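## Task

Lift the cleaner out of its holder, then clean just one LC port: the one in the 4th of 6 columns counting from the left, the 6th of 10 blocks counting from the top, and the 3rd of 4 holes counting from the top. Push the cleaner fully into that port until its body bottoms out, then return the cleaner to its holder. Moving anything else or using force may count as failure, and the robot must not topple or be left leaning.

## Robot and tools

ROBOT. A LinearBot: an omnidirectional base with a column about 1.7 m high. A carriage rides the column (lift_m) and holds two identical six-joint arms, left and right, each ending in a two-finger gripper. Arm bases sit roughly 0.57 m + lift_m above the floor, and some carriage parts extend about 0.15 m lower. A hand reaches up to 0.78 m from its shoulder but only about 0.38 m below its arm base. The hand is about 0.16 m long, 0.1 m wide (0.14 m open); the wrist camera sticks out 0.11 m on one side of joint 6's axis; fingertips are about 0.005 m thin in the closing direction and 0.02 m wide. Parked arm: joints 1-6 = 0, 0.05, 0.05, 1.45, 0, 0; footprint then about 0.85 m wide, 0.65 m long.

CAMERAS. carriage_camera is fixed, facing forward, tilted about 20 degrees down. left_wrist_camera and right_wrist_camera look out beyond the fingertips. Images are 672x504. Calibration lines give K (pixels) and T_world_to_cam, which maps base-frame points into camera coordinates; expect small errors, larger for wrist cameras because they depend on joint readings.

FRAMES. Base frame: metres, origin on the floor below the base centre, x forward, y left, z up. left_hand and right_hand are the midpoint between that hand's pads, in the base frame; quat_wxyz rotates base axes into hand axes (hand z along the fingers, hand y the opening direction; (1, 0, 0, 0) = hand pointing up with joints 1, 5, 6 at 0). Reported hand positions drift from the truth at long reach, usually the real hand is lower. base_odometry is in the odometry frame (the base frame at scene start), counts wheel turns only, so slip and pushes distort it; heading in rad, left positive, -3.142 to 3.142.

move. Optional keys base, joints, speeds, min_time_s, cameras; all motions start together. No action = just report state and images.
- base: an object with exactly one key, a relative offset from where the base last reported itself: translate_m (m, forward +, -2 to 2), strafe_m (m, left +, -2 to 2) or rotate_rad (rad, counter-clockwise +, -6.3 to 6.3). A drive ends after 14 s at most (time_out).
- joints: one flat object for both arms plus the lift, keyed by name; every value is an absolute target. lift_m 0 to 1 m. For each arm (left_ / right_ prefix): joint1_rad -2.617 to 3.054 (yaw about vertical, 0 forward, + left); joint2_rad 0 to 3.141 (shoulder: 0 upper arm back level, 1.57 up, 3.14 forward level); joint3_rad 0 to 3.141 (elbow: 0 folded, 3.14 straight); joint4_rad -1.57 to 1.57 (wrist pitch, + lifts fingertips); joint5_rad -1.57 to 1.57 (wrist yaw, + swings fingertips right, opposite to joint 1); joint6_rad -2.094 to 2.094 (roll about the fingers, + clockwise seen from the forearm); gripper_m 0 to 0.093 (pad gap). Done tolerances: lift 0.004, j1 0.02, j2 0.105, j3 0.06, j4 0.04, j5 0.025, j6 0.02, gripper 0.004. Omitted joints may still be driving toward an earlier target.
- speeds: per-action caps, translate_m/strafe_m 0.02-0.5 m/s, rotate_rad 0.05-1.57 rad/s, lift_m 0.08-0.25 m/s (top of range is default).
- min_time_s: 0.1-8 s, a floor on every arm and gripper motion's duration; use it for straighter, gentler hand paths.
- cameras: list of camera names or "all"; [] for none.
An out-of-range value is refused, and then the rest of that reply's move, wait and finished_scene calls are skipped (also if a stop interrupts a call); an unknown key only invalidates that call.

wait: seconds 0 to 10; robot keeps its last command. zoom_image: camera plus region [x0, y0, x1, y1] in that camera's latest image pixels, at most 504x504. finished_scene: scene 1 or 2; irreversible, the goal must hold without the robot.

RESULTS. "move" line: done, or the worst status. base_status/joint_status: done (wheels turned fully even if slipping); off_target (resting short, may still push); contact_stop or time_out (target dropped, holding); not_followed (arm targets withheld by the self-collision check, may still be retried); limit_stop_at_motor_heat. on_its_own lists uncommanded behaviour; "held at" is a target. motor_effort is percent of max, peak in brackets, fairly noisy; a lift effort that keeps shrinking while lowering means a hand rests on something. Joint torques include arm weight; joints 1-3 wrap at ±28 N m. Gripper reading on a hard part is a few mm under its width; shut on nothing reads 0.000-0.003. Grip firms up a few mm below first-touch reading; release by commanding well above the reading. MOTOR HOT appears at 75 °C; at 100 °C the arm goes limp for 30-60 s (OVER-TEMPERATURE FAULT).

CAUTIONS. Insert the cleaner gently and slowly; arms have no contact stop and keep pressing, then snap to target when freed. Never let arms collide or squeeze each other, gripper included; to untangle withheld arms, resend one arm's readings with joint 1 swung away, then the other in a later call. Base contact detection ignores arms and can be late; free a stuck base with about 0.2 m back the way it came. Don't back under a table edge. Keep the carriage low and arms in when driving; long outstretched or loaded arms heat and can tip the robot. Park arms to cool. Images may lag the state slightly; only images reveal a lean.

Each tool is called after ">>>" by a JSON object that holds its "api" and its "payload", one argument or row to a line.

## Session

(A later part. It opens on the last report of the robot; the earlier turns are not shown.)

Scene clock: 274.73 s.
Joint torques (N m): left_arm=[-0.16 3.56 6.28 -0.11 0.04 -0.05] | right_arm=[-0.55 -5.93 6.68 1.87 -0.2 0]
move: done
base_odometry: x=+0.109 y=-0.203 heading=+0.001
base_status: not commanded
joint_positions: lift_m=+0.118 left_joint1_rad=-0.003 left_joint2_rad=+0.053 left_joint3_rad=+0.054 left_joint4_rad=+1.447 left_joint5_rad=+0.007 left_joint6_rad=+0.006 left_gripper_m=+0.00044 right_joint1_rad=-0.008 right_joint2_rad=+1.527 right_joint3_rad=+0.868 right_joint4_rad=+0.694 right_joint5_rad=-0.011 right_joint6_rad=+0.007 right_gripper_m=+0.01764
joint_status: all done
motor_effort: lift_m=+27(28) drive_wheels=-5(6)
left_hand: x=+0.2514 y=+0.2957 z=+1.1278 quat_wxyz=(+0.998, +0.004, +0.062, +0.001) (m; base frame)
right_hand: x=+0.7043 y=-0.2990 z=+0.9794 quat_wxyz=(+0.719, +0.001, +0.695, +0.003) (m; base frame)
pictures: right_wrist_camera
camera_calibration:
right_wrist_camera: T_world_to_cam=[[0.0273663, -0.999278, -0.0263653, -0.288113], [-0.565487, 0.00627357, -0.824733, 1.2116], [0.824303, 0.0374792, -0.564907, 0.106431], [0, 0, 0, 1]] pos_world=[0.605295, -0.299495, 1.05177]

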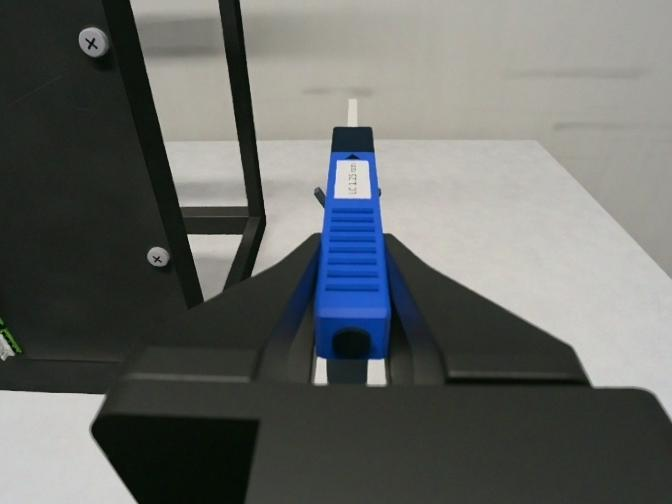

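>>> {"api": "move", "payload": {
  "joints": {"right_joint3_rad":0.853,"right_joint4_rad":0.673},
  "min_time_s": 1,
  "cameras": []
}}

>>> {"api": "move", "payload": {
  "base": {"strafe_m":0.0016},
  "speeds": {"strafe_m":0.03},
  "cameras": []
}}

>>> {"api": "wait", "payload": {
  "seconds": 0.4,
  "cameras": ["right_wrist_camera"]
}}

>>> {"api": "zoom_image", "payload": {
  "camera": "right_wrist_camera",
  "region": [280, 90, 420, 230]
}}

Scene clock: 276.20 s.
Joint torques (N m): left_arm=[-0.14 3.55 6.32 -0.16 0.06 -0.11] | right_arm=[-0.53 -5.89 6.64 1.84 -0.2 0]
move: done
base_odometry: x=+0.109 y=-0.203 heading=+0.001
base_status: not commanded
joint_positions: lift_m=+0.118 left_joint1_rad=-0.003 left_joint2_rad=+0.053 left_joint3_rad=+0.054 left_joint4_rad=+1.447 left_joint5_rad=+0.007 left_joint6_rad=+0.006 left_gripper_m=+0.00044 right_joint1_rad=-0.008 right_joint2_rad=+1.527 right_joint3_rad=+0.859 right_joint4_rad=+0.681 right_joint5_rad=-0.011 right_joint6_rad=+0.007 right_gripper_m=+0.01764
joint_status: all done
motor_effort: lift_m=+28(28) drive_wheels=-5(6)
left_hand: x=+0.2514 y=+0.2957 z=+1.1278 quat_wxyz=(+0.998, +0.004, +0.062, +0.001) (m; base frame)
right_hand: x=+0.7036 y=-0.2990 z=+0.9721 quat_wxyz=(+0.712, +0.001, +0.702, +0.003) (m; base frame)
pictures: none
No camera images: "cameras" was empty.

Scene clock: 276.90 s.
Joint torques (N m): left_arm=[-0.24 3.66 6.22 -0.11 0.11 -0.08] | right_arm=[-0.47 -6.26 6.67 1.93 -0.18 0.01]
move: done
base_odometry: x=+0.109 y=-0.202 heading=+0.000
base_status: done
joint_positions: lift_m=+0.118 left_joint1_rad=-0.001 left_joint2_rad=+0.053 left_joint3_rad=+0.054 left_joint4_rad=+1.447 left_joint5_rad=+0.005 left_joint6_rad=+0.006 left_gripper_m=+0.00044 right_joint1_rad=-0.009 right_joint2_rad=+1.530 right_joint3_rad=+0.859 right_joint4_rad=+0.678 right_joint5_rad=-0.013 right_joint6_rad=+0.007 right_gripper_m=+0.01764
joint_status: not commanded
motor_effort: lift_m=+27(28) drive_wheels=+5(12)
left_hand: x=+0.2514 y=+0.2961 z=+1.1278 quat_wxyz=(+0.998, +0.003, +0.062, +0.002) (m; base frame)
right_hand: x=+0.7041 y=-0.2993 z=+0.9696 quat_wxyz=(+0.709, +0.001, +0.705, +0.004) (m; base frame)
pictures: none
No camera images: "cameras" was empty.

Scene clock: 277.30 s.
Joint torques (N m): left_arm=[-0.1 3.62 6.34 -0.16 0.09 -0.08] | right_arm=[-0.47 -6.27 6.65 1.91 -0.18 0]
base_odometry: x=+0.109 y=-0.202 heading=+0.000
base_status: done
joint_positions: lift_m=+0.118 left_joint1_rad=-0.001 left_joint2_rad=+0.053 left_joint3_rad=+0.054 left_joint4_rad=+1.447 left_joint5_rad=+0.005 left_joint6_rad=+0.006 left_gripper_m=+0.00044 right_joint1_rad=-0.009 right_joint2_rad=+1.530 right_joint3_rad=+0.859 right_joint4_rad=+0.678 right_joint5_rad=-0.013 right_joint6_rad=+0.007 right_gripper_m=+0.01764
joint_status: not commanded
motor_effort: lift_m=+27(28) drive_wheels=+5(12)
left_hand: x=+0.2514 y=+0.2961 z=+1.1278 quat_wxyz=(+0.998, +0.003, +0.062, +0.002) (m; base frame)
right_hand: x=+0.7041 y=-0.2993 z=+0.9696 quat_wxyz=(+0.709, +0.001, +0.705, +0.004) (m; base frame)
wait: 0.40 s; at rest by 0.27 s
pictures: right_wrist_camera
camera_calibration:
right_wrist_camera: T_world_to_cam=[[0.0269874, -0.999263, -0.0272916, -0.287447], [-0.588843, 0.0061709, -0.808224, 1.20377], [0.807797, 0.0378823, -0.588243, 0.135441], [0, 0, 0, 1]] pos_world=[0.60718, -0.299794, 1.04474]

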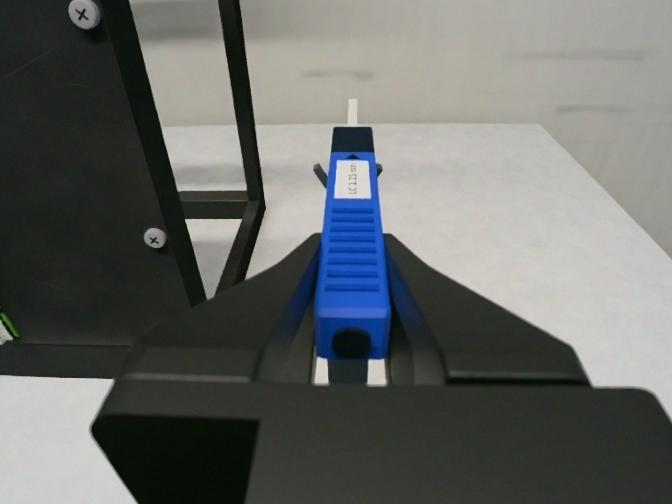

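Scaled by 3.600.

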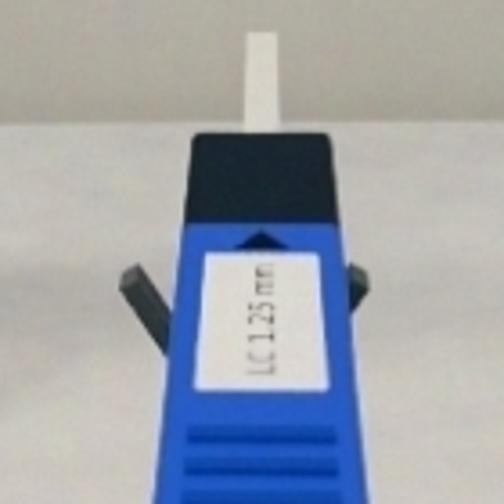

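>>> {"api": "move", "payload": {
  "joints": {"right_joint4_rad":0.692,"lift_m":0.1},
  "speeds": {"lift_m":0.08},
  "min_time_s": 1,
  "cameras": ["right_wrist_camera"]
}}

>>> {"api": "zoom_image", "payload": {
  "camera": "right_wrist_camera",
  "region": [280, 70, 420, 210]
}}

Scene clock: 278.93 s.
Joint torques (N m): left_arm=[-0.32 3.48 6.27 -0.18 0.06 -0.13] | right_arm=[-0.47 -6.71 7.04 2.12 -0.19 0]
move: done
base_odometry: x=+0.109 y=-0.202 heading=+0.000
base_status: not commanded
joint_positions: lift_m=+0.100 left_joint1_rad=-0.001 left_joint2_rad=+0.053 left_joint3_rad=+0.054 left_joint4_rad=+1.447 left_joint5_rad=+0.005 left_joint6_rad=+0.006 left_gripper_m=+0.00044 right_joint1_rad=-0.009 right_joint2_rad=+1.535 right_joint3_rad=+0.854 right_joint4_rad=+0.675 right_joint5_rad=-0.013 right_joint6_rad=+0.007 right_gripper_m=+0.01764
joint_status: all done
motor_effort: lift_m=+27(28) drive_wheels=+5(6)
left_hand: x=+0.2513 y=+0.2961 z=+1.1098 quat_wxyz=(+0.998, +0.003, +0.062, +0.002) (m; base frame)
right_hand: x=+0.7043 y=-0.2993 z=+0.9469 quat_wxyz=(+0.705, +0.001, +0.709, +0.004) (m; base frame)
pictures: right_wrist_camera
camera_calibration:
right_wrist_camera: T_world_to_cam=[[0.0266949, -0.999259, -0.0277343, -0.287534], [-0.598081, 0.00626549, -0.801411, 1.18562], [0.800991, 0.037981, -0.597471, 0.13546], [0, 0, 0, 1]] pos_world=[0.608273, -0.299894, 1.02313]

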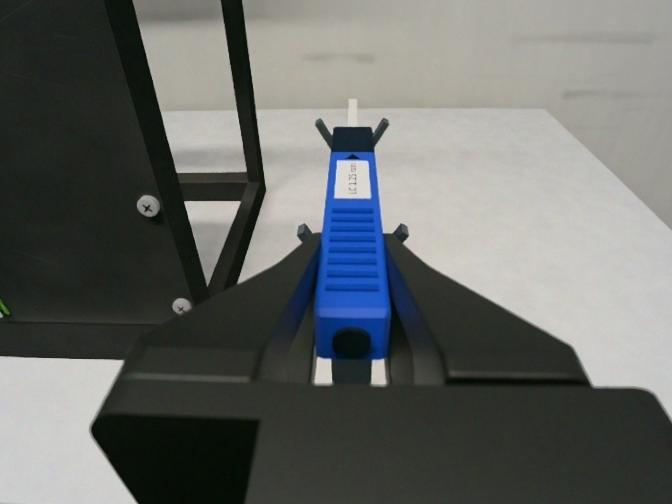

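Scaled by 3.600.

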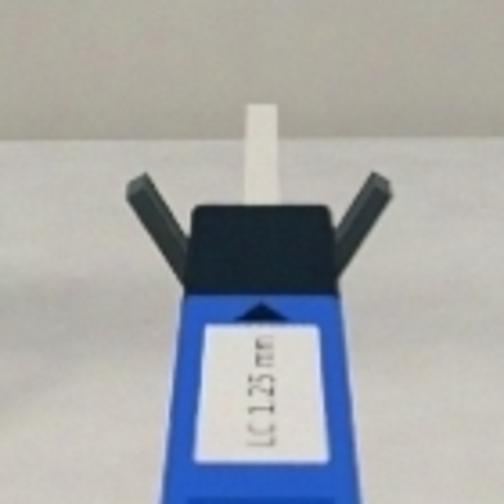

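>>> {"api": "move", "payload": {
  "joints": {"right_joint3_rad":0.88,"right_joint4_rad":0.71,"right_joint2_rad":1.54},
  "min_time_s": 0.8,
  "cameras": []
}}

>>> {"api": "move", "payload": {
  "joints": {"right_joint3_rad":0.857,"right_joint4_rad":0.68,"lift_m":0.09},
  "speeds": {"lift_m":0.08},
  "min_time_s": 1,
  "cameras": ["right_wrist_camera"]
}}

>>> {"api": "zoom_image", "payload": {
  "camera": "right_wrist_camera",
  "region": [280, 70, 420, 210]
}}

Scene clock: 280.27 s.
Joint torques (N m): left_arm=[-0.34 3.69 6.37 -0.19 0.09 -0.05] | right_arm=[-0.46 -6.99 9.47 2.19 -0.18 0]
move: done
base_odometry: x=+0.109 y=-0.202 heading=+0.000
base_status: not commanded
joint_positions: lift_m=+0.100 left_joint1_rad=-0.001 left_joint2_rad=+0.053 left_joint3_rad=+0.054 left_joint4_rad=+1.447 left_joint5_rad=+0.005 left_joint6_rad=+0.006 left_gripper_m=+0.00044 right_joint1_rad=-0.009 right_joint2_rad=+1.535 right_joint3_rad=+0.854 right_joint4_rad=+0.687 right_joint5_rad=-0.013 right_joint6_rad=+0.007 right_gripper_m=+0.01764
joint_status: all done
motor_effort: lift_m=+27(28) drive_wheels=+5(5)
left_hand: x=+0.2513 y=+0.2961 z=+1.1098 quat_wxyz=(+0.998, +0.003, +0.062, +0.002) (m; base frame)
right_hand: x=+0.7043 y=-0.2993 z=+0.9497 quat_wxyz=(+0.709, +0.001, +0.705, +0.004) (m; base frame)
pictures: none
No camera images: "cameras" was empty.

Scene clock: 281.57 s.
Joint torques (N m): left_arm=[-0.4 3.69 6.37 -0.18 0.06 -0.08] | right_arm=[-0.43 -7.3 6.79 1.87 -0.18 0]
move: done
base_odometry: x=+0.109 y=-0.202 heading=+0.000
base_status: not commanded
joint_positions: lift_m=+0.090 left_joint1_rad=-0.001 left_joint2_rad=+0.053 left_joint3_rad=+0.053 left_joint4_rad=+1.447 left_joint5_rad=+0.005 left_joint6_rad=+0.006 left_gripper_m=+0.00044 right_joint1_rad=-0.009 right_joint2_rad=+1.537 right_joint3_rad=+0.861 right_joint4_rad=+0.689 right_joint5_rad=-0.013 right_joint6_rad=+0.007 right_gripper_m=+0.01764
joint_status: all done
motor_effort: lift_m=+27(28) drive_wheels=+5(6)
left_hand: x=+0.2514 y=+0.2961 z=+1.0997 quat_wxyz=(+0.998, +0.003, +0.062, +0.002) (m; base frame)
right_hand: x=+0.7054 y=-0.2993 z=+0.9423 quat_wxyz=(+0.712, +0.001, +0.702, +0.004) (m; base frame)
pictures: right_wrist_camera
camera_calibration:
right_wrist_camera: T_world_to_cam=[[0.0271639, -0.999263, -0.0271147, -0.288517], [-0.583554, 0.00617147, -0.812051, 1.18237], [0.81162, 0.0378814, -0.582957, 0.110684], [0, 0, 0, 1]] pos_world=[0.607983, -0.299794, 1.01685]

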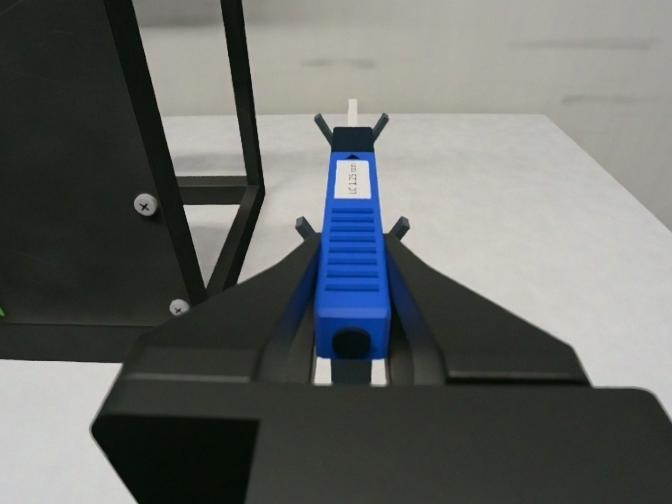

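Scaled by 3.600.

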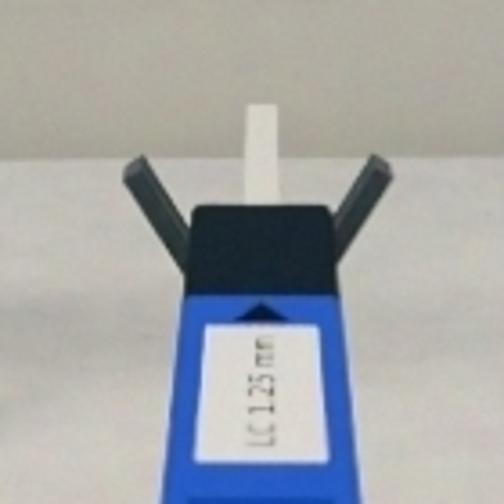

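>>> {"api": "move", "payload": {
  "joints": {"lift_m":0.083},
  "speeds": {"lift_m":0.08},
  "cameras": ["right_wrist_camera"]
}}

>>> {"api": "zoom_image", "payload": {
  "camera": "right_wrist_camera",
  "region": [280, 70, 420, 210]
}}

Scene clock: 283.17 s.
Joint torques (N m): left_arm=[-0.24 3.92 6.34 -0.15 0.1 -0.05] | right_arm=[-0.44 -7.25 7.06 1.9 -0.18 0]
move: done
base_odometry: x=+0.109 y=-0.202 heading=+0.000
base_status: not commanded
joint_positions: lift_m=+0.083 left_joint1_rad=-0.001 left_joint2_rad=+0.052 left_joint3_rad=+0.053 left_joint4_rad=+1.447 left_joint5_rad=+0.005 left_joint6_rad=+0.006 left_gripper_m=+0.00044 right_joint1_rad=-0.009 right_joint2_rad=+1.537 right_joint3_rad=+0.858 right_joint4_rad=+0.686 right_joint5_rad=-0.013 right_joint6_rad=+0.007 right_gripper_m=+0.01764
joint_status: all done
motor_effort: lift_m=+27(30) drive_wheels=+5(6)
left_hand: x=+0.2514 y=+0.2961 z=+1.0926 quat_wxyz=(+0.998, +0.003, +0.062, +0.002) (m; base frame)
right_hand: x=+0.7051 y=-0.2993 z=+0.9333 quat_wxyz=(+0.710, +0.001, +0.704, +0.004) (m; base frame)
pictures: right_wrist_camera
camera_calibration:
right_wrist_camera: T_world_to_cam=[[0.027019, -0.999263, -0.0272565, -0.288519], [-0.587921, 0.00616715, -0.808895, 1.175], [0.808467, 0.0378802, -0.587321, 0.111965], [0, 0, 0, 1]] pos_world=[0.60808, -0.299794, 1.00834]

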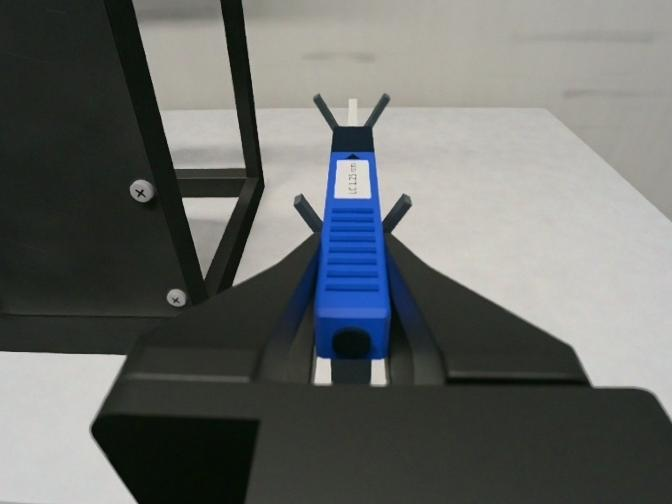

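Scaled by 3.600.

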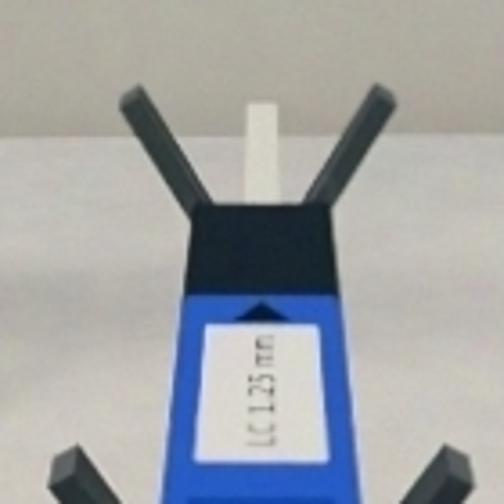

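>>> {"api": "move", "payload": {
  "joints": {"lift_m":0.0815},
  "speeds": {"lift_m":0.08},
  "cameras": ["right_wrist_camera"]
}}

>>> {"api": "zoom_image", "payload": {
  "camera": "right_wrist_camera",
  "region": [280, 70, 420, 210]
}}

Scene clock: 283.70 s.
Joint torques (N m): left_arm=[-0.21 3.59 6.52 -0.1 0.08 -0.12] | right_arm=[-0.44 -7.25 7.01 1.87 -0.18 0]
move: done
base_odometry: x=+0.109 y=-0.202 heading=+0.000
base_status: not commanded
joint_positions: lift_m=+0.082 left_joint1_rad=-0.001 left_joint2_rad=+0.052 left_joint3_rad=+0.052 left_joint4_rad=+1.447 left_joint5_rad=+0.005 left_joint6_rad=+0.006 left_gripper_m=+0.00044 right_joint1_rad=-0.009 right_joint2_rad=+1.537 right_joint3_rad=+0.858 right_joint4_rad=+0.689 right_joint5_rad=-0.013 right_joint6_rad=+0.007 right_gripper_m=+0.01764
joint_status: all done
motor_effort: lift_m=+27(27) drive_wheels=+5(5)
left_hand: x=+0.2514 y=+0.2961 z=+1.0911 quat_wxyz=(+0.998, +0.003, +0.062, +0.002) (m; base frame)
right_hand: x=+0.7051 y=-0.2993 z=+0.9326 quat_wxyz=(+0.711, +0.001, +0.703, +0.004) (m; base frame)
pictures: right_wrist_camera
camera_calibration:
right_wrist_camera: T_world_to_cam=[[0.0270885, -0.999263, -0.0271875, -0.288653], [-0.585716, 0.00617363, -0.810493, 1.17434], [0.810063, 0.0378791, -0.585117, 0.108349], [0, 0, 0, 1]] pos_world=[0.607882, -0.299794, 1.00735]

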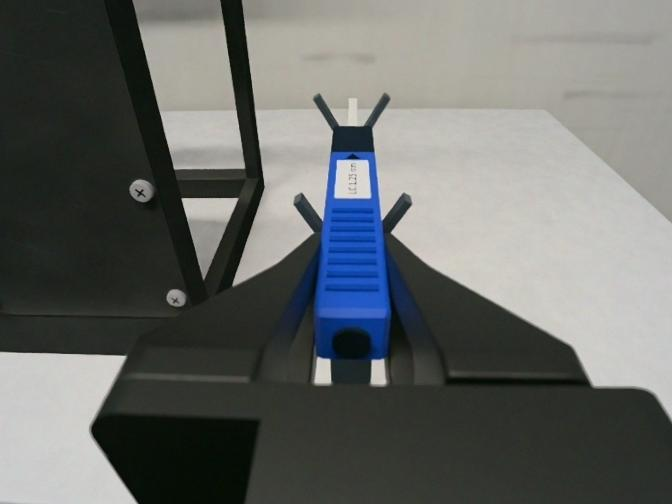

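Scaled by 3.600.

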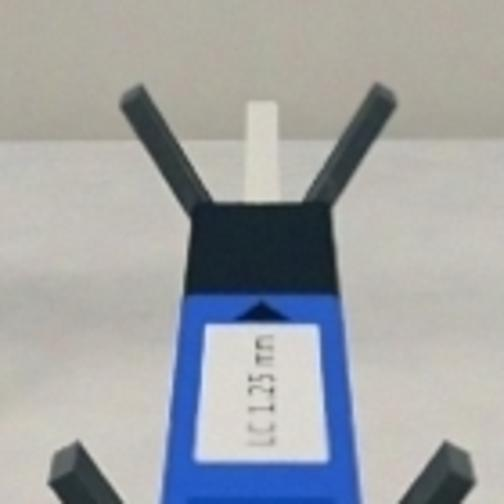

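>>> {"api": "move", "payload": {
  "joints": {"right_gripper_m":0.022},
  "min_time_s": 2,
  "cameras": ["right_wrist_camera"]
}}

>>> {"api": "zoom_image", "payload": {
  "camera": "right_wrist_camera",
  "region": [280, 70, 420, 210]
}}

Scene clock: 286.20 s.
Joint torques (N m): left_arm=[-0.38 3.48 6.37 -0.18 0.07 -0.08] | right_arm=[-0.46 -7.24 7.08 1.87 -0.18 0.01]
move: done
base_odometry: x=+0.109 y=-0.202 heading=+0.000
base_status: not commanded
joint_positions: lift_m=+0.082 left_joint1_rad=-0.001 left_joint2_rad=+0.052 left_joint3_rad=+0.052 left_joint4_rad=+1.447 left_joint5_rad=+0.005 left_joint6_rad=+0.006 left_gripper_m=+0.00044 right_joint1_rad=-0.009 right_joint2_rad=+1.537 right_joint3_rad=+0.858 right_joint4_rad=+0.689 right_joint5_rad=-0.013 right_joint6_rad=+0.007 right_gripper_m=+0.02196
joint_status: all done
motor_effort: lift_m=+26(27) drive_wheels=+5(6)
left_hand: x=+0.2514 y=+0.2961 z=+1.0911 quat_wxyz=(+0.998, +0.003, +0.062, +0.002) (m; base frame)
right_hand: x=+0.7051 y=-0.2993 z=+0.9326 quat_wxyz=(+0.711, +0.001, +0.703, +0.004) (m; base frame)
pictures: right_wrist_camera
camera_calibration:
right_wrist_camera: T_world_to_cam=[[0.0270885, -0.999263, -0.0271875, -0.288653], [-0.585716, 0.00617363, -0.810493, 1.17434], [0.810063, 0.0378791, -0.585117, 0.108349], [0, 0, 0, 1]] pos_world=[0.607882, -0.299794, 1.00735]

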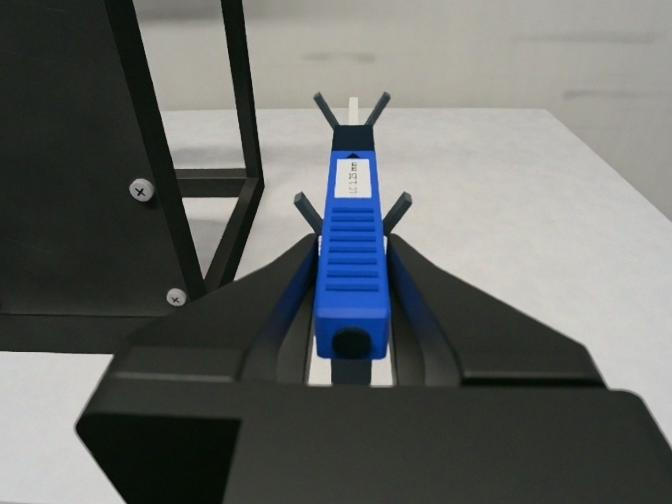

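Scaled by 3.600.

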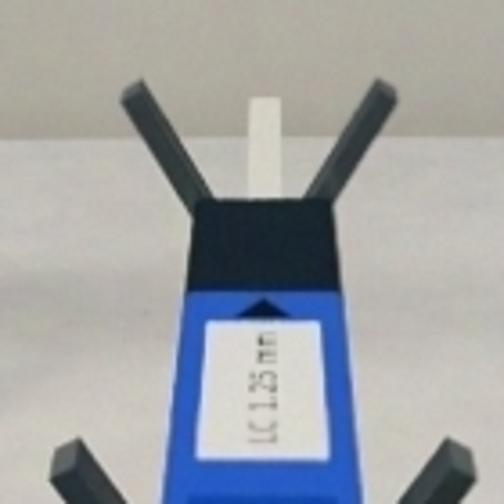

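>>> {"api": "move", "payload": {
  "joints": {"right_gripper_m":0.010},
  "min_time_s": 2,
  "cameras": ["right_wrist_camera"]
}}

>>> {"api": "move", "payload": {
  "joints": {"lift_m":0.118},
  "speeds": {"lift_m":0.08},
  "cameras": ["right_wrist_camera"]
}}

>>> {"api": "zoom_image", "payload": {
  "camera": "right_wrist_camera",
  "region": [280, 90, 420, 230]
}}

Scene clock: 289.83 s.
Joint torques (N m): left_arm=[-0.21 3.62 6.56 -0.14 0.04 -0.08] | right_arm=[-0.42 -7.24 7.06 1.87 -0.18 0]
move: off_target
base_odometry: x=+0.109 y=-0.202 heading=+0.000
base_status: not commanded
joint_positions: lift_m=+0.082 left_joint1_rad=-0.001 left_joint2_rad=+0.052 left_joint3_rad=+0.052 left_joint4_rad=+1.447 left_joint5_rad=+0.005 left_joint6_rad=+0.006 left_gripper_m=+0.00044 right_joint1_rad=-0.009 right_joint2_rad=+1.537 right_joint3_rad=+0.858 right_joint4_rad=+0.689 right_joint5_rad=-0.013 right_joint6_rad=+0.007 right_gripper_m=+0.01765
joint_status: right_gripper_m off_target (ended at +0.01767, target +0.01000)
motor_effort: lift_m=+26(27) drive_wheels=+5(6)
left_hand: x=+0.2514 y=+0.2961 z=+1.0911 quat_wxyz=(+0.998, +0.003, +0.062, +0.002) (m; base frame)
right_hand: x=+0.7051 y=-0.2993 z=+0.9326 quat_wxyz=(+0.711, +0.001, +0.703, +0.004) (m; base frame)
pictures: right_wrist_camera
camera_calibration:
right_wrist_camera: T_world_to_cam=[[0.0270885, -0.999263, -0.0271875, -0.288653], [-0.585716, 0.00617363, -0.810493, 1.17434], [0.810063, 0.0378791, -0.585117, 0.108349], [0, 0, 0, 1]] pos_world=[0.607882, -0.299794, 1.00735]

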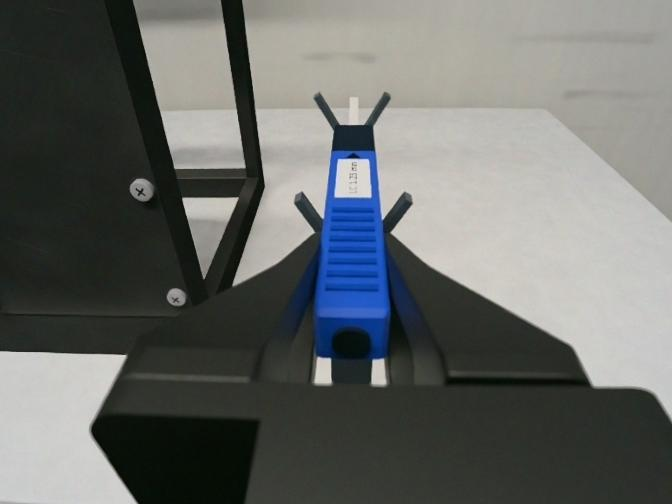

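Scene clock: 290.67 s.
Joint torques (N m): left_arm=[-0.25 3.66 6.45 -0.13 0.08 -0.1] | right_arm=[-0.43 -7.2 7.16 1.95 -0.18 0]
move: done
base_odometry: x=+0.109 y=-0.202 heading=+0.000
base_status: not commanded
joint_positions: lift_m=+0.118 left_joint1_rad=-0.001 left_joint2_rad=+0.052 left_joint3_rad=+0.052 left_joint4_rad=+1.447 left_joint5_rad=+0.005 left_joint6_rad=+0.006 left_gripper_m=+0.00044 right_joint1_rad=-0.009 right_joint2_rad=+1.537 right_joint3_rad=+0.857 right_joint4_rad=+0.681 right_joint5_rad=-0.013 right_joint6_rad=+0.007 right_gripper_m=+0.01764
joint_status: all done
motor_effort: lift_m=+26(33) drive_wheels=-4(6)
left_hand: x=+0.2514 y=+0.2961 z=+1.1277 quat_wxyz=(+0.998, +0.003, +0.062, +0.002) (m; base frame)
right_hand: x=+0.7050 y=-0.2993 z=+0.9668 quat_wxyz=(+0.708, +0.001, +0.707, +0.004) (m; base frame)
pictures: right_wrist_camera
camera_calibration:
right_wrist_camera: T_world_to_cam=[[0.026875, -0.999259, -0.0275642, -0.287291], [-0.592837, 0.00626953, -0.805298, 1.20208], [0.804874, 0.0379835, -0.592229, 0.139006], [0, 0, 0, 1]] pos_world=[0.608477, -0.299894, 1.04244]

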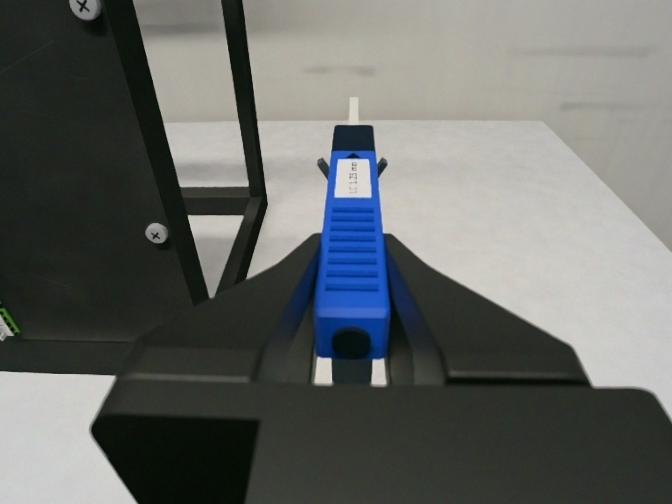

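Scaled by 3.600.

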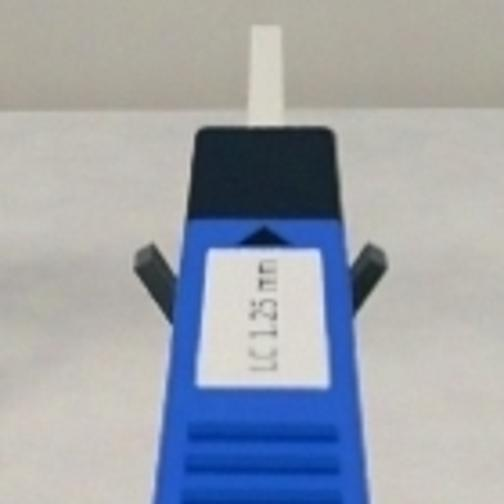

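>>> {"api": "move", "payload": {
  "base": {"translate_m":-0.17},
  "speeds": {"translate_m":0.12},
  "joints": {"lift_m":0.15},
  "cameras": []
}}

>>> {"api": "move", "payload": {
  "base": {"strafe_m":0.346},
  "speeds": {"strafe_m":0.2},
  "cameras": []
}}

>>> {"api": "move", "payload": {
  "base": {"strafe_m":-0.006},
  "speeds": {"strafe_m":0.05},
  "joints": {"lift_m":0.08,"right_joint3_rad":0.9,"right_joint2_rad":1.49,"right_joint4_rad":0.72},
  "min_time_s": 0.8,
  "cameras": []
}}

>>> {"api": "move", "payload": {
  "base": {"translate_m":0.09},
  "speeds": {"translate_m":0.1},
  "joints": {"right_joint3_rad":0.858,"right_joint2_rad":1.553,"right_joint4_rad":0.685},
  "min_time_s": 1.2,
  "cameras": []
}}

>>> {"api": "wait", "payload": {
  "seconds": 0.4,
  "cameras": ["right_wrist_camera"]
}}

>>> {"api": "zoom_image", "payload": {
  "camera": "right_wrist_camera",
  "region": [310, 40, 410, 140]
}}

Scene clock: 293.30 s.
Joint torques (N m): left_arm=[-0.32 3.62 6.52 -0.11 0.05 -0.08] | right_arm=[-0.44 -7.5 7.27 1.98 -0.18 -0.01]
move: done
base_odometry: x=-0.061 y=-0.201 heading=+0.000
base_status: done
joint_positions: lift_m=+0.150 left_joint1_rad=-0.001 left_joint2_rad=+0.052 left_joint3_rad=+0.052 left_joint4_rad=+1.447 left_joint5_rad=+0.005 left_joint6_rad=+0.006 left_gripper_m=+0.00044 right_joint1_rad=-0.009 right_joint2_rad=+1.539 right_joint3_rad=+0.855 right_joint4_rad=+0.678 right_joint5_rad=-0.013 right_joint6_rad=+0.007 right_gripper_m=+0.01764
joint_status: all done
motor_effort: lift_m=+25(32) drive_wheels=-2(19)
left_hand: x=+0.2515 y=+0.2961 z=+1.1595 quat_wxyz=(+0.998, +0.003, +0.062, +0.002) (m; base frame)
right_hand: x=+0.7051 y=-0.2993 z=+0.9962 quat_wxyz=(+0.705, +0.001, +0.709, +0.004) (m; base frame)
pictures: none
No camera images: "cameras" was empty.

Scene clock: 296.23 s.
Joint torques (N m): left_arm=[-0.28 3.66 6.53 -0.15 0.08 -0.13] | right_arm=[-0.28 -7.43 7.32 2 -0.18 0.01]
move: done
base_odometry: x=-0.061 y=+0.145 heading=+0.001
base_status: done
joint_positions: lift_m=+0.150 left_joint1_rad=-0.001 left_joint2_rad=+0.052 left_joint3_rad=+0.052 left_joint4_rad=+1.447 left_joint5_rad=+0.005 left_joint6_rad=+0.006 left_gripper_m=+0.00044 right_joint1_rad=-0.011 right_joint2_rad=+1.539 right_joint3_rad=+0.855 right_joint4_rad=+0.678 right_joint5_rad=-0.013 right_joint6_rad=+0.007 right_gripper_m=+0.01764
joint_status: not commanded
motor_effort: lift_m=+25(26) drive_wheels=-3(13)
left_hand: x=+0.2515 y=+0.2962 z=+1.1595 quat_wxyz=(+0.998, +0.003, +0.062, +0.002) (m; base frame)
right_hand: x=+0.7051 y=-0.2999 z=+0.9962 quat_wxyz=(+0.705, +0.001, +0.709, +0.003) (m; base frame)
pictures: none
No camera images: "cameras" was empty.

Scene clock: 297.37 s.
Joint torques (N m): left_arm=[-0.32 3.59 6.57 -0.17 0.11 -0.07] | right_arm=[-0.18 -9.87 9.13 2.11 -0.17 0]
move: done
base_odometry: x=-0.062 y=+0.139 heading=+0.001
base_status: done
joint_positions: lift_m=+0.080 left_joint1_rad=-0.001 left_joint2_rad=+0.052 left_joint3_rad=+0.052 left_joint4_rad=+1.448 left_joint5_rad=+0.004 left_joint6_rad=+0.006 left_gripper_m=+0.00044 right_joint1_rad=-0.012 right_joint2_rad=+1.514 right_joint3_rad=+0.879 right_joint4_rad=+0.701 right_joint5_rad=-0.014 right_joint6_rad=+0.007 right_gripper_m=+0.01764
joint_status: all done
motor_effort: lift_m=+28(29) drive_wheels=+3(12)
left_hand: x=+0.2514 y=+0.2962 z=+1.0893 quat_wxyz=(+0.998, +0.002, +0.062, +0.002) (m; base frame)
right_hand: x=+0.7029 y=-0.3003 z=+0.9546 quat_wxyz=(+0.730, +0.001, +0.683, +0.003) (m; base frame)
pictures: none
No camera images: "cameras" was empty.

Scene clock: 298.97 s.
Joint torques (N m): left_arm=[-0.44 3.63 6.43 -0.14 0.03 -0.06] | right_arm=[-0.18 -6.64 6.58 1.9 -0.17 0.01]
move: done
base_odometry: x=+0.028 y=+0.139 heading=+0.002
base_status: done
joint_positions: lift_m=+0.080 left_joint1_rad=-0.001 left_joint2_rad=+0.052 left_joint3_rad=+0.052 left_joint4_rad=+1.448 left_joint5_rad=+0.004 left_joint6_rad=+0.006 left_gripper_m=+0.00044 right_joint1_rad=-0.012 right_joint2_rad=+1.543 right_joint3_rad=+0.863 right_joint4_rad=+0.690 right_joint5_rad=-0.014 right_joint6_rad=+0.007 right_gripper_m=+0.01764
joint_status: all done
motor_effort: lift_m=+28(28) drive_wheels=-6(15)
left_hand: x=+0.2512 y=+0.2962 z=+1.0893 quat_wxyz=(+0.998, +0.002, +0.061, +0.002) (m; base frame)
right_hand: x=+0.7066 y=-0.3003 z=+0.9309 quat_wxyz=(+0.711, +0.001, +0.703, +0.003) (m; base frame)
pictures: none
No camera images: "cameras" was empty.

Scene clock: 299.37 s.
Joint torques (N m): left_arm=[-0.16 3.69 6.45 -0.18 0.01 -0.11] | right_arm=[-0.18 -6.6 6.65 1.9 -0.17 0.01]
base_odometry: x=+0.028 y=+0.139 heading=+0.002
base_status: done
joint_positions: lift_m=+0.080 left_joint1_rad=-0.001 left_joint2_rad=+0.052 left_joint3_rad=+0.052 left_joint4_rad=+1.448 left_joint5_rad=+0.004 left_joint6_rad=+0.006 left_gripper_m=+0.00044 right_joint1_rad=-0.012 right_joint2_rad=+1.543 right_joint3_rad=+0.863 right_joint4_rad=+0.690 right_joint5_rad=-0.014 right_joint6_rad=+0.007 right_gripper_m=+0.01764
joint_status: all done
motor_effort: lift_m=+28(28) drive_wheels=-6(15)
left_hand: x=+0.2512 y=+0.2962 z=+1.0893 quat_wxyz=(+0.998, +0.002, +0.061, +0.002) (m; base frame)
right_hand: x=+0.7066 y=-0.3003 z=+0.9308 quat_wxyz=(+0.711, +0.001, +0.703, +0.003) (m; base frame)
wait: 0.40 s; at rest by 0.27 s
pictures: right_wrist_camera
camera_calibration:
right_wrist_camera: T_world_to_cam=[[0.0260088, -0.999293, -0.027155, -0.289124], [-0.585731, 0.00677912, -0.810477, 1.17403], [0.810088, 0.0369851, -0.585141, 0.105916], [0, 0, 0, 1]] pos_world=[0.609382, -0.300795, 1.00565]

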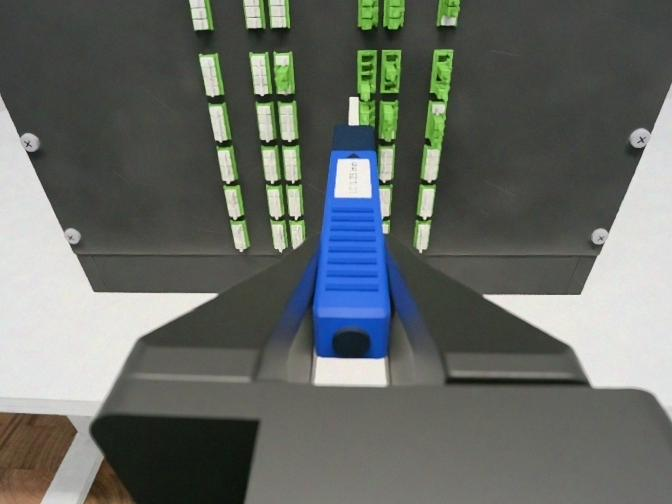

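Scaled by 5.040.

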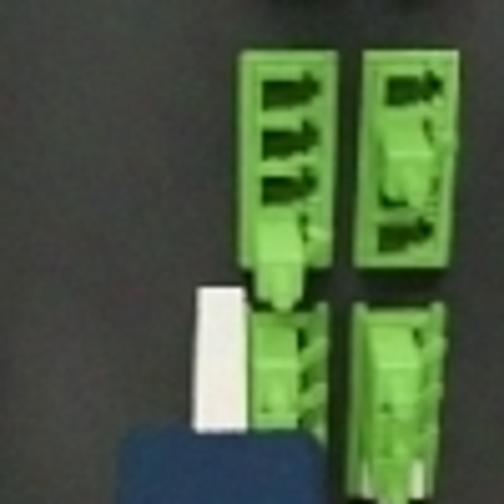

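>>> {"api": "move", "payload": {
  "base": {"strafe_m":-0.007},
  "speeds": {"strafe_m":0.04},
  "cameras": []
}}

>>> {"api": "move", "payload": {
  "base": {"translate_m":0.046},
  "speeds": {"translate_m":0.05},
  "cameras": []
}}

>>> {"api": "wait", "payload": {
  "seconds": 0.4,
  "cameras": ["right_wrist_camera"]
}}

>>> {"api": "zoom_image", "payload": {
  "camera": "right_wrist_camera",
  "region": [330, 70, 380, 120]
}}

Scene clock: 300.13 s.
Joint torques (N m): left_arm=[-0.46 3.7 6.41 -0.17 -0.01 -0.11] | right_arm=[-0.21 -6.64 6.67 1.92 -0.16 0]
move: done
base_odometry: x=+0.028 y=+0.133 heading=+0.003
base_status: done
joint_positions: lift_m=+0.080 left_joint1_rad=-0.001 left_joint2_rad=+0.052 left_joint3_rad=+0.052 left_joint4_rad=+1.449 left_joint5_rad=+0.004 left_joint6_rad=+0.006 left_gripper_m=+0.00044 right_joint1_rad=-0.011 right_joint2_rad=+1.543 right_joint3_rad=+0.863 right_joint4_rad=+0.689 right_joint5_rad=-0.015 right_joint6_rad=+0.007 right_gripper_m=+0.01764
joint_status: not commanded
motor_effort: lift_m=+28(28) drive_wheels=+7(12)
left_hand: x=+0.2512 y=+0.2964 z=+1.0894 quat_wxyz=(+0.998, +0.002, +0.061, +0.002) (m; base frame)
right_hand: x=+0.7065 y=-0.3001 z=+0.9305 quat_wxyz=(+0.710, +0.001, +0.704, +0.003) (m; base frame)
pictures: none
No camera images: "cameras" was empty.

Scene clock: 301.53 s.
Joint torques (N m): left_arm=[-0.14 3.7 6.54 -0.22 0.09 -0.06] | right_arm=[-0.23 -6.64 6.68 1.92 -0.16 0]
move: done
base_odometry: x=+0.074 y=+0.132 heading=+0.002
base_status: done
joint_positions: lift_m=+0.080 left_joint1_rad=-0.001 left_joint2_rad=+0.052 left_joint3_rad=+0.052 left_joint4_rad=+1.450 left_joint5_rad=+0.003 left_joint6_rad=+0.006 left_gripper_m=+0.00044 right_joint1_rad=-0.011 right_joint2_rad=+1.543 right_joint3_rad=+0.863 right_joint4_rad=+0.688 right_joint5_rad=-0.015 right_joint6_rad=+0.007 right_gripper_m=+0.01764
joint_status: not commanded
motor_effort: lift_m=+27(28) drive_wheels=-6(15)
left_hand: x=+0.2508 y=+0.2964 z=+1.0894 quat_wxyz=(+0.998, +0.002, +0.060, +0.002) (m; base frame)
right_hand: x=+0.7065 y=-0.3000 z=+0.9301 quat_wxyz=(+0.710, +0.001, +0.704, +0.004) (m; base frame)
pictures: none
No camera images: "cameras" was empty.

Scene clock: 301.93 s.
Joint torques (N m): left_arm=[-0.42 3.67 6.58 -0.21 0.09 -0.12] | right_arm=[-0.18 -6.58 6.69 1.94 -0.16 0.01]
base_odometry: x=+0.074 y=+0.132 heading=+0.002
base_status: done
joint_positions: lift_m=+0.080 left_joint1_rad=-0.001 left_joint2_rad=+0.052 left_joint3_rad=+0.052 left_joint4_rad=+1.450 left_joint5_rad=+0.003 left_joint6_rad=+0.006 left_gripper_m=+0.00044 right_joint1_rad=-0.011 right_joint2_rad=+1.543 right_joint3_rad=+0.863 right_joint4_rad=+0.688 right_joint5_rad=-0.015 right_joint6_rad=+0.007 right_gripper_m=+0.01764
joint_status: not commanded
motor_effort: lift_m=+28(28) drive_wheels=-7(15)
left_hand: x=+0.2508 y=+0.2964 z=+1.0894 quat_wxyz=(+0.998, +0.002, +0.060, +0.002) (m; base frame)
right_hand: x=+0.7065 y=-0.3000 z=+0.9301 quat_wxyz=(+0.710, +0.001, +0.704, +0.004) (m; base frame)
wait: 0.40 s; at rest by 0.27 s
pictures: right_wrist_camera
camera_calibration:
right_wrist_camera: T_world_to_cam=[[0.027019, -0.999263, -0.0272565, -0.289444], [-0.587921, 0.00616715, -0.808895, 1.17324], [0.808467, 0.0378802, -0.587321, 0.108984], [0, 0, 0, 1]] pos_world=[0.60948, -0.300594, 1.00514]

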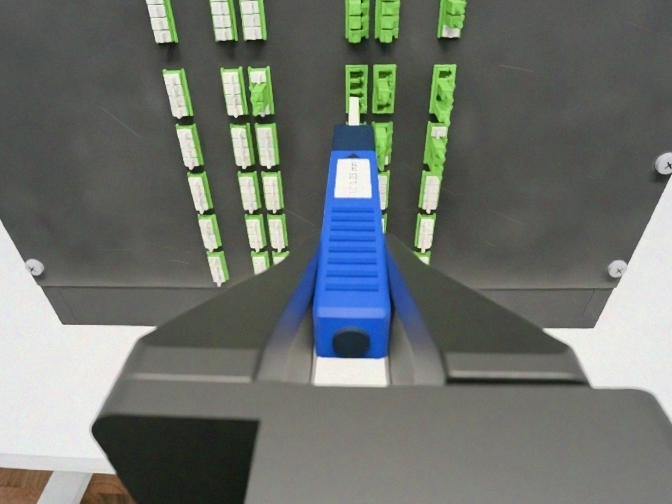

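Scaled by 10.080.

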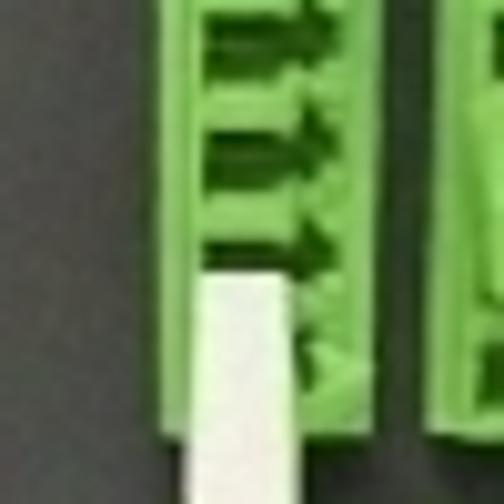

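>>> {"api": "move", "payload": {
  "base": {"translate_m":0.004},
  "speeds": {"translate_m":0.02},
  "cameras": []
}}

>>> {"api": "wait", "payload": {
  "seconds": 0.3,
  "cameras": ["right_wrist_camera"]
}}

>>> {"api": "zoom_image", "payload": {
  "camera": "right_wrist_camera",
  "region": [330, 70, 380, 120]
}}

Scene clock: 302.70 s.
Joint torques (N m): left_arm=[-0.49 3.63 6.64 -0.22 0.08 -0.06] | right_arm=[-0.25 -6.6 6.72 1.95 -0.15 0.01]
move: done
base_odometry: x=+0.078 y=+0.132 heading=+0.001
base_status: done
joint_positions: lift_m=+0.080 left_joint1_rad=-0.001 left_joint2_rad=+0.052 left_joint3_rad=+0.052 left_joint4_rad=+1.451 left_joint5_rad=+0.003 left_joint6_rad=+0.006 left_gripper_m=+0.00044 right_joint1_rad=-0.011 right_joint2_rad=+1.543 right_joint3_rad=+0.863 right_joint4_rad=+0.687 right_joint5_rad=-0.015 right_joint6_rad=+0.007 right_gripper_m=+0.01764
joint_status: not commanded
motor_effort: lift_m=+27(28) drive_wheels=-4(12)
left_hand: x=+0.2506 y=+0.2964 z=+1.0894 quat_wxyz=(+0.998, +0.002, +0.060, +0.002) (m; base frame)
right_hand: x=+0.7065 y=-0.2999 z=+0.9298 quat_wxyz=(+0.710, +0.001, +0.705, +0.004) (m; base frame)
pictures: none
No camera images: "cameras" was empty.

Scene clock: 303.00 s.
Joint torques (N m): left_arm=[-0.5 3.78 6.48 -0.25 0.1 -0.06] | right_arm=[-0.12 -6.64 6.74 1.94 -0.15 0]
base_odometry: x=+0.078 y=+0.132 heading=+0.001
base_status: done
joint_positions: lift_m=+0.080 left_joint1_rad=-0.001 left_joint2_rad=+0.052 left_joint3_rad=+0.052 left_joint4_rad=+1.451 left_joint5_rad=+0.003 left_joint6_rad=+0.006 left_gripper_m=+0.00044 right_joint1_rad=-0.011 right_joint2_rad=+1.543 right_joint3_rad=+0.863 right_joint4_rad=+0.687 right_joint5_rad=-0.015 right_joint6_rad=+0.007 right_gripper_m=+0.01764
joint_status: not commanded
motor_effort: lift_m=+27(28) drive_wheels=-4(12)
left_hand: x=+0.2506 y=+0.2964 z=+1.0894 quat_wxyz=(+0.998, +0.002, +0.060, +0.002) (m; base frame)
right_hand: x=+0.7065 y=-0.2999 z=+0.9298 quat_wxyz=(+0.710, +0.001, +0.705, +0.004) (m; base frame)
wait: 0.30 s; at rest by 0.27 s
pictures: right_wrist_camera
camera_calibration:
right_wrist_camera: T_world_to_cam=[[0.0273576, -0.999253, -0.0272941, -0.289617], [-0.588546, 0.00596896, -0.808442, 1.173], [0.808001, 0.0381809, -0.587943, 0.109785], [0, 0, 0, 1]] pos_world=[0.60958, -0.300594, 1.00494]

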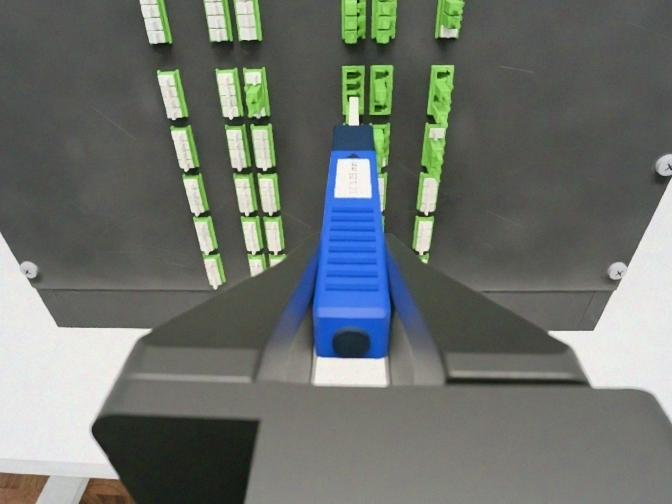

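Scaled by 10.080.

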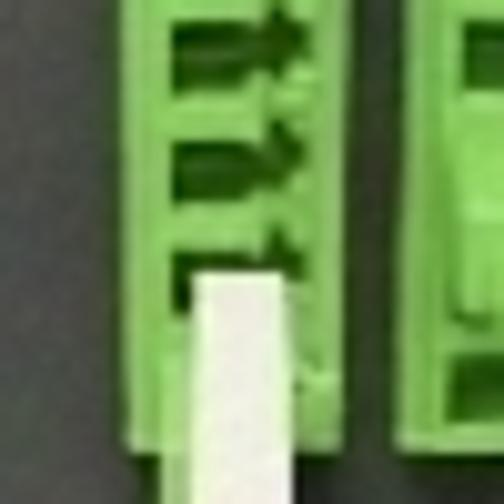

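>>> {"api": "move", "payload": {
  "base": {"strafe_m":0.0026},
  "speeds": {"strafe_m":0.02},
  "cameras": []
}}

>>> {"api": "move", "payload": {
  "base": {"strafe_m":-0.0010},
  "speeds": {"strafe_m":0.02},
  "cameras": []
}}

>>> {"api": "wait", "payload": {
  "seconds": 0.4,
  "cameras": ["right_wrist_camera"]
}}

>>> {"api": "zoom_image", "payload": {
  "camera": "right_wrist_camera",
  "region": [330, 70, 380, 120]
}}

Scene clock: 303.73 s.
Joint torques (N m): left_arm=[-0.23 3.69 6.41 -0.17 0.08 -0.08] | right_arm=[-0.24 -6.57 6.74 1.97 -0.14 0]
move: done
base_odometry: x=+0.078 y=+0.134 heading=+0.000
base_status: done
joint_positions: lift_m=+0.080 left_joint1_rad=-0.001 left_joint2_rad=+0.052 left_joint3_rad=+0.052 left_joint4_rad=+1.451 left_joint5_rad=+0.003 left_joint6_rad=+0.006 left_gripper_m=+0.00044 right_joint1_rad=-0.010 right_joint2_rad=+1.543 right_joint3_rad=+0.863 right_joint4_rad=+0.687 right_joint5_rad=-0.016 right_joint6_rad=+0.007 right_gripper_m=+0.01764
joint_status: not commanded
motor_effort: lift_m=+27(28) drive_wheels=+6(8)
left_hand: x=+0.2506 y=+0.2966 z=+1.0894 quat_wxyz=(+0.998, +0.001, +0.060, +0.002) (m; base frame)
right_hand: x=+0.7065 y=-0.2992 z=+0.9298 quat_wxyz=(+0.710, +0.000, +0.705, +0.004) (m; base frame)
pictures: none
No camera images: "cameras" was empty.

Scene clock: 304.23 s.
Joint torques (N m): left_arm=[-0.43 3.85 6.64 -0.16 0.15 -0.08] | right_arm=[-0.47 -6.65 6.74 1.96 -0.15 0.01]
move: done
base_odometry: x=+0.078 y=+0.134 heading=+0.000
base_status: done
joint_positions: lift_m=+0.080 left_joint1_rad=-0.001 left_joint2_rad=+0.052 left_joint3_rad=+0.052 left_joint4_rad=+1.451 left_joint5_rad=+0.002 left_joint6_rad=+0.006 left_gripper_m=+0.00044 right_joint1_rad=-0.010 right_joint2_rad=+1.543 right_joint3_rad=+0.863 right_joint4_rad=+0.687 right_joint5_rad=-0.016 right_joint6_rad=+0.007 right_gripper_m=+0.01764
joint_status: not commanded
motor_effort: lift_m=+27(28) drive_wheels=-1(5)
left_hand: x=+0.2507 y=+0.2966 z=+1.0894 quat_wxyz=(+0.998, +0.001, +0.060, +0.002) (m; base frame)
right_hand: x=+0.7065 y=-0.2992 z=+0.9298 quat_wxyz=(+0.709, +0.000, +0.705, +0.004) (m; base frame)
pictures: none
No camera images: "cameras" was empty.

Scene clock: 304.63 s.
Joint torques (N m): left_arm=[-0.5 3.52 6.48 -0.2 0.07 -0.09] | right_arm=[-0.35 -6.63 6.76 1.95 -0.15 0]
base_odometry: x=+0.078 y=+0.134 heading=+0.000
base_status: done
joint_positions: lift_m=+0.080 left_joint1_rad=-0.001 left_joint2_rad=+0.052 left_joint3_rad=+0.052 left_joint4_rad=+1.451 left_joint5_rad=+0.002 left_joint6_rad=+0.006 left_gripper_m=+0.00044 right_joint1_rad=-0.010 right_joint2_rad=+1.543 right_joint3_rad=+0.863 right_joint4_rad=+0.687 right_joint5_rad=-0.016 right_joint6_rad=+0.007 right_gripper_m=+0.01764
joint_status: not commanded
motor_effort: lift_m=+27(28) drive_wheels=-1(5)
left_hand: x=+0.2507 y=+0.2966 z=+1.0894 quat_wxyz=(+0.998, +0.001, +0.060, +0.002) (m; base frame)
right_hand: x=+0.7065 y=-0.2992 z=+0.9298 quat_wxyz=(+0.709, +0.000, +0.705, +0.004) (m; base frame)
wait: 0.40 s; at rest by 0.27 s
pictures: right_wrist_camera
camera_calibration:
right_wrist_camera: T_world_to_cam=[[0.0292886, -0.999197, -0.0273435, -0.290226], [-0.588854, 0.00485686, -0.808225, 1.17263], [0.807708, 0.0397731, -0.588239, 0.11072], [0, 0, 0, 1]] pos_world=[0.609579, -0.300092, 1.00494]

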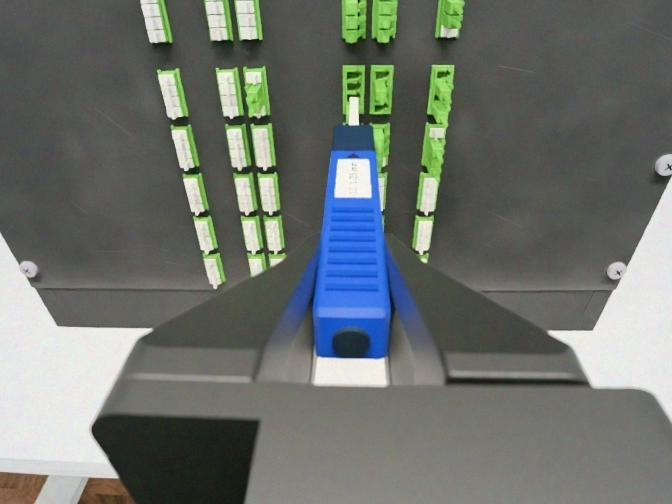

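Scaled by 10.080.

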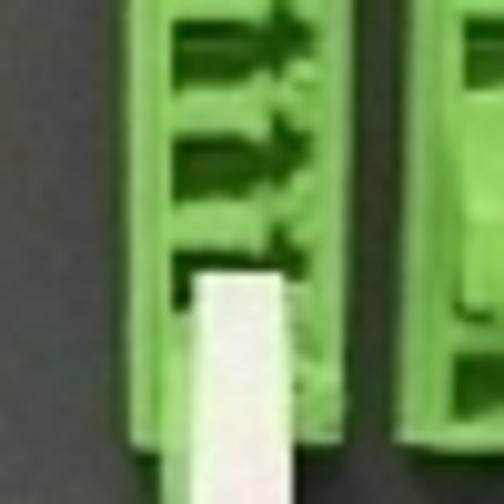

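>>> {"api": "move", "payload": {
  "base": {"strafe_m":0.0012},
  "speeds": {"strafe_m":0.02},
  "cameras": []
}}

>>> {"api": "wait", "payload": {
  "seconds": 0.4,
  "cameras": ["right_wrist_camera"]
}}

>>> {"api": "zoom_image", "payload": {
  "camera": "right_wrist_camera",
  "region": [330, 70, 380, 120]
}}

Scene clock: 305.37 s.
Joint torques (N m): left_arm=[-0.39 3.7 6.64 -0.19 0.03 -0.08] | right_arm=[-0.32 -6.6 6.74 1.94 -0.14 0.01]
move: done
base_odometry: x=+0.078 y=+0.134 heading=+0.000
base_status: done
joint_positions: lift_m=+0.080 left_joint1_rad=+0.000 left_joint2_rad=+0.052 left_joint3_rad=+0.052 left_joint4_rad=+1.451 left_joint5_rad=+0.002 left_joint6_rad=+0.006 left_gripper_m=+0.00044 right_joint1_rad=-0.010 right_joint2_rad=+1.543 right_joint3_rad=+0.863 right_joint4_rad=+0.687 right_joint5_rad=-0.016 right_joint6_rad=+0.007 right_gripper_m=+0.01764
joint_status: not commanded
motor_effort: lift_m=+27(28) drive_wheels=+5(5)
left_hand: x=+0.2507 y=+0.2967 z=+1.0894 quat_wxyz=(+0.998, +0.001, +0.060, +0.003) (m; base frame)
right_hand: x=+0.7065 y=-0.2992 z=+0.9298 quat_wxyz=(+0.709, +0.000, +0.705, +0.004) (m; base frame)
pictures: none
No camera images: "cameras" was empty.

Scene clock: 305.77 s.
Joint torques (N m): left_arm=[-0.36 3.82 6.63 -0.23 0.07 -0.11] | right_arm=[-0.29 -6.64 6.76 1.95 -0.15 0]
base_odometry: x=+0.078 y=+0.134 heading=+0.000
base_status: done
joint_positions: lift_m=+0.080 left_joint1_rad=+0.000 left_joint2_rad=+0.052 left_joint3_rad=+0.052 left_joint4_rad=+1.451 left_joint5_rad=+0.002 left_joint6_rad=+0.006 left_gripper_m=+0.00044 right_joint1_rad=-0.010 right_joint2_rad=+1.543 right_joint3_rad=+0.863 right_joint4_rad=+0.687 right_joint5_rad=-0.016 right_joint6_rad=+0.007 right_gripper_m=+0.01764
joint_status: not commanded
motor_effort: lift_m=+28(28) drive_wheels=+5(5)
left_hand: x=+0.2507 y=+0.2967 z=+1.0894 quat_wxyz=(+0.998, +0.001, +0.060, +0.003) (m; base frame)
right_hand: x=+0.7065 y=-0.2992 z=+0.9298 quat_wxyz=(+0.709, +0.000, +0.705, +0.004) (m; base frame)
wait: 0.40 s; at rest by 0.27 s
pictures: right_wrist_camera
camera_calibration:
right_wrist_camera: T_world_to_cam=[[0.0292886, -0.999197, -0.0273435, -0.290226], [-0.588854, 0.00485686, -0.808225, 1.17263], [0.807708, 0.0397731, -0.588239, 0.11072], [0, 0, 0, 1]] pos_world=[0.609579, -0.300092, 1.00494]

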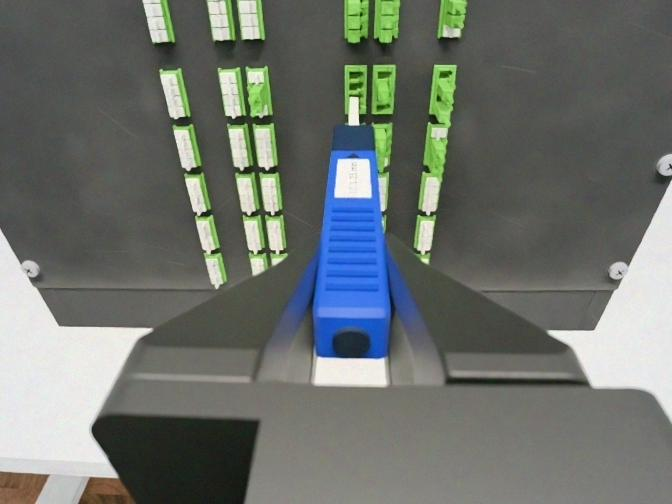

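Scaled by 10.080.

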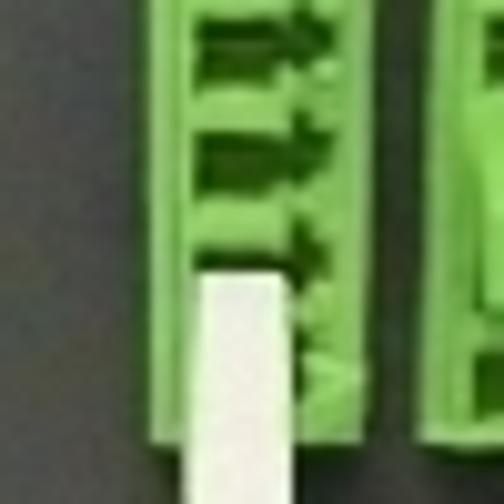

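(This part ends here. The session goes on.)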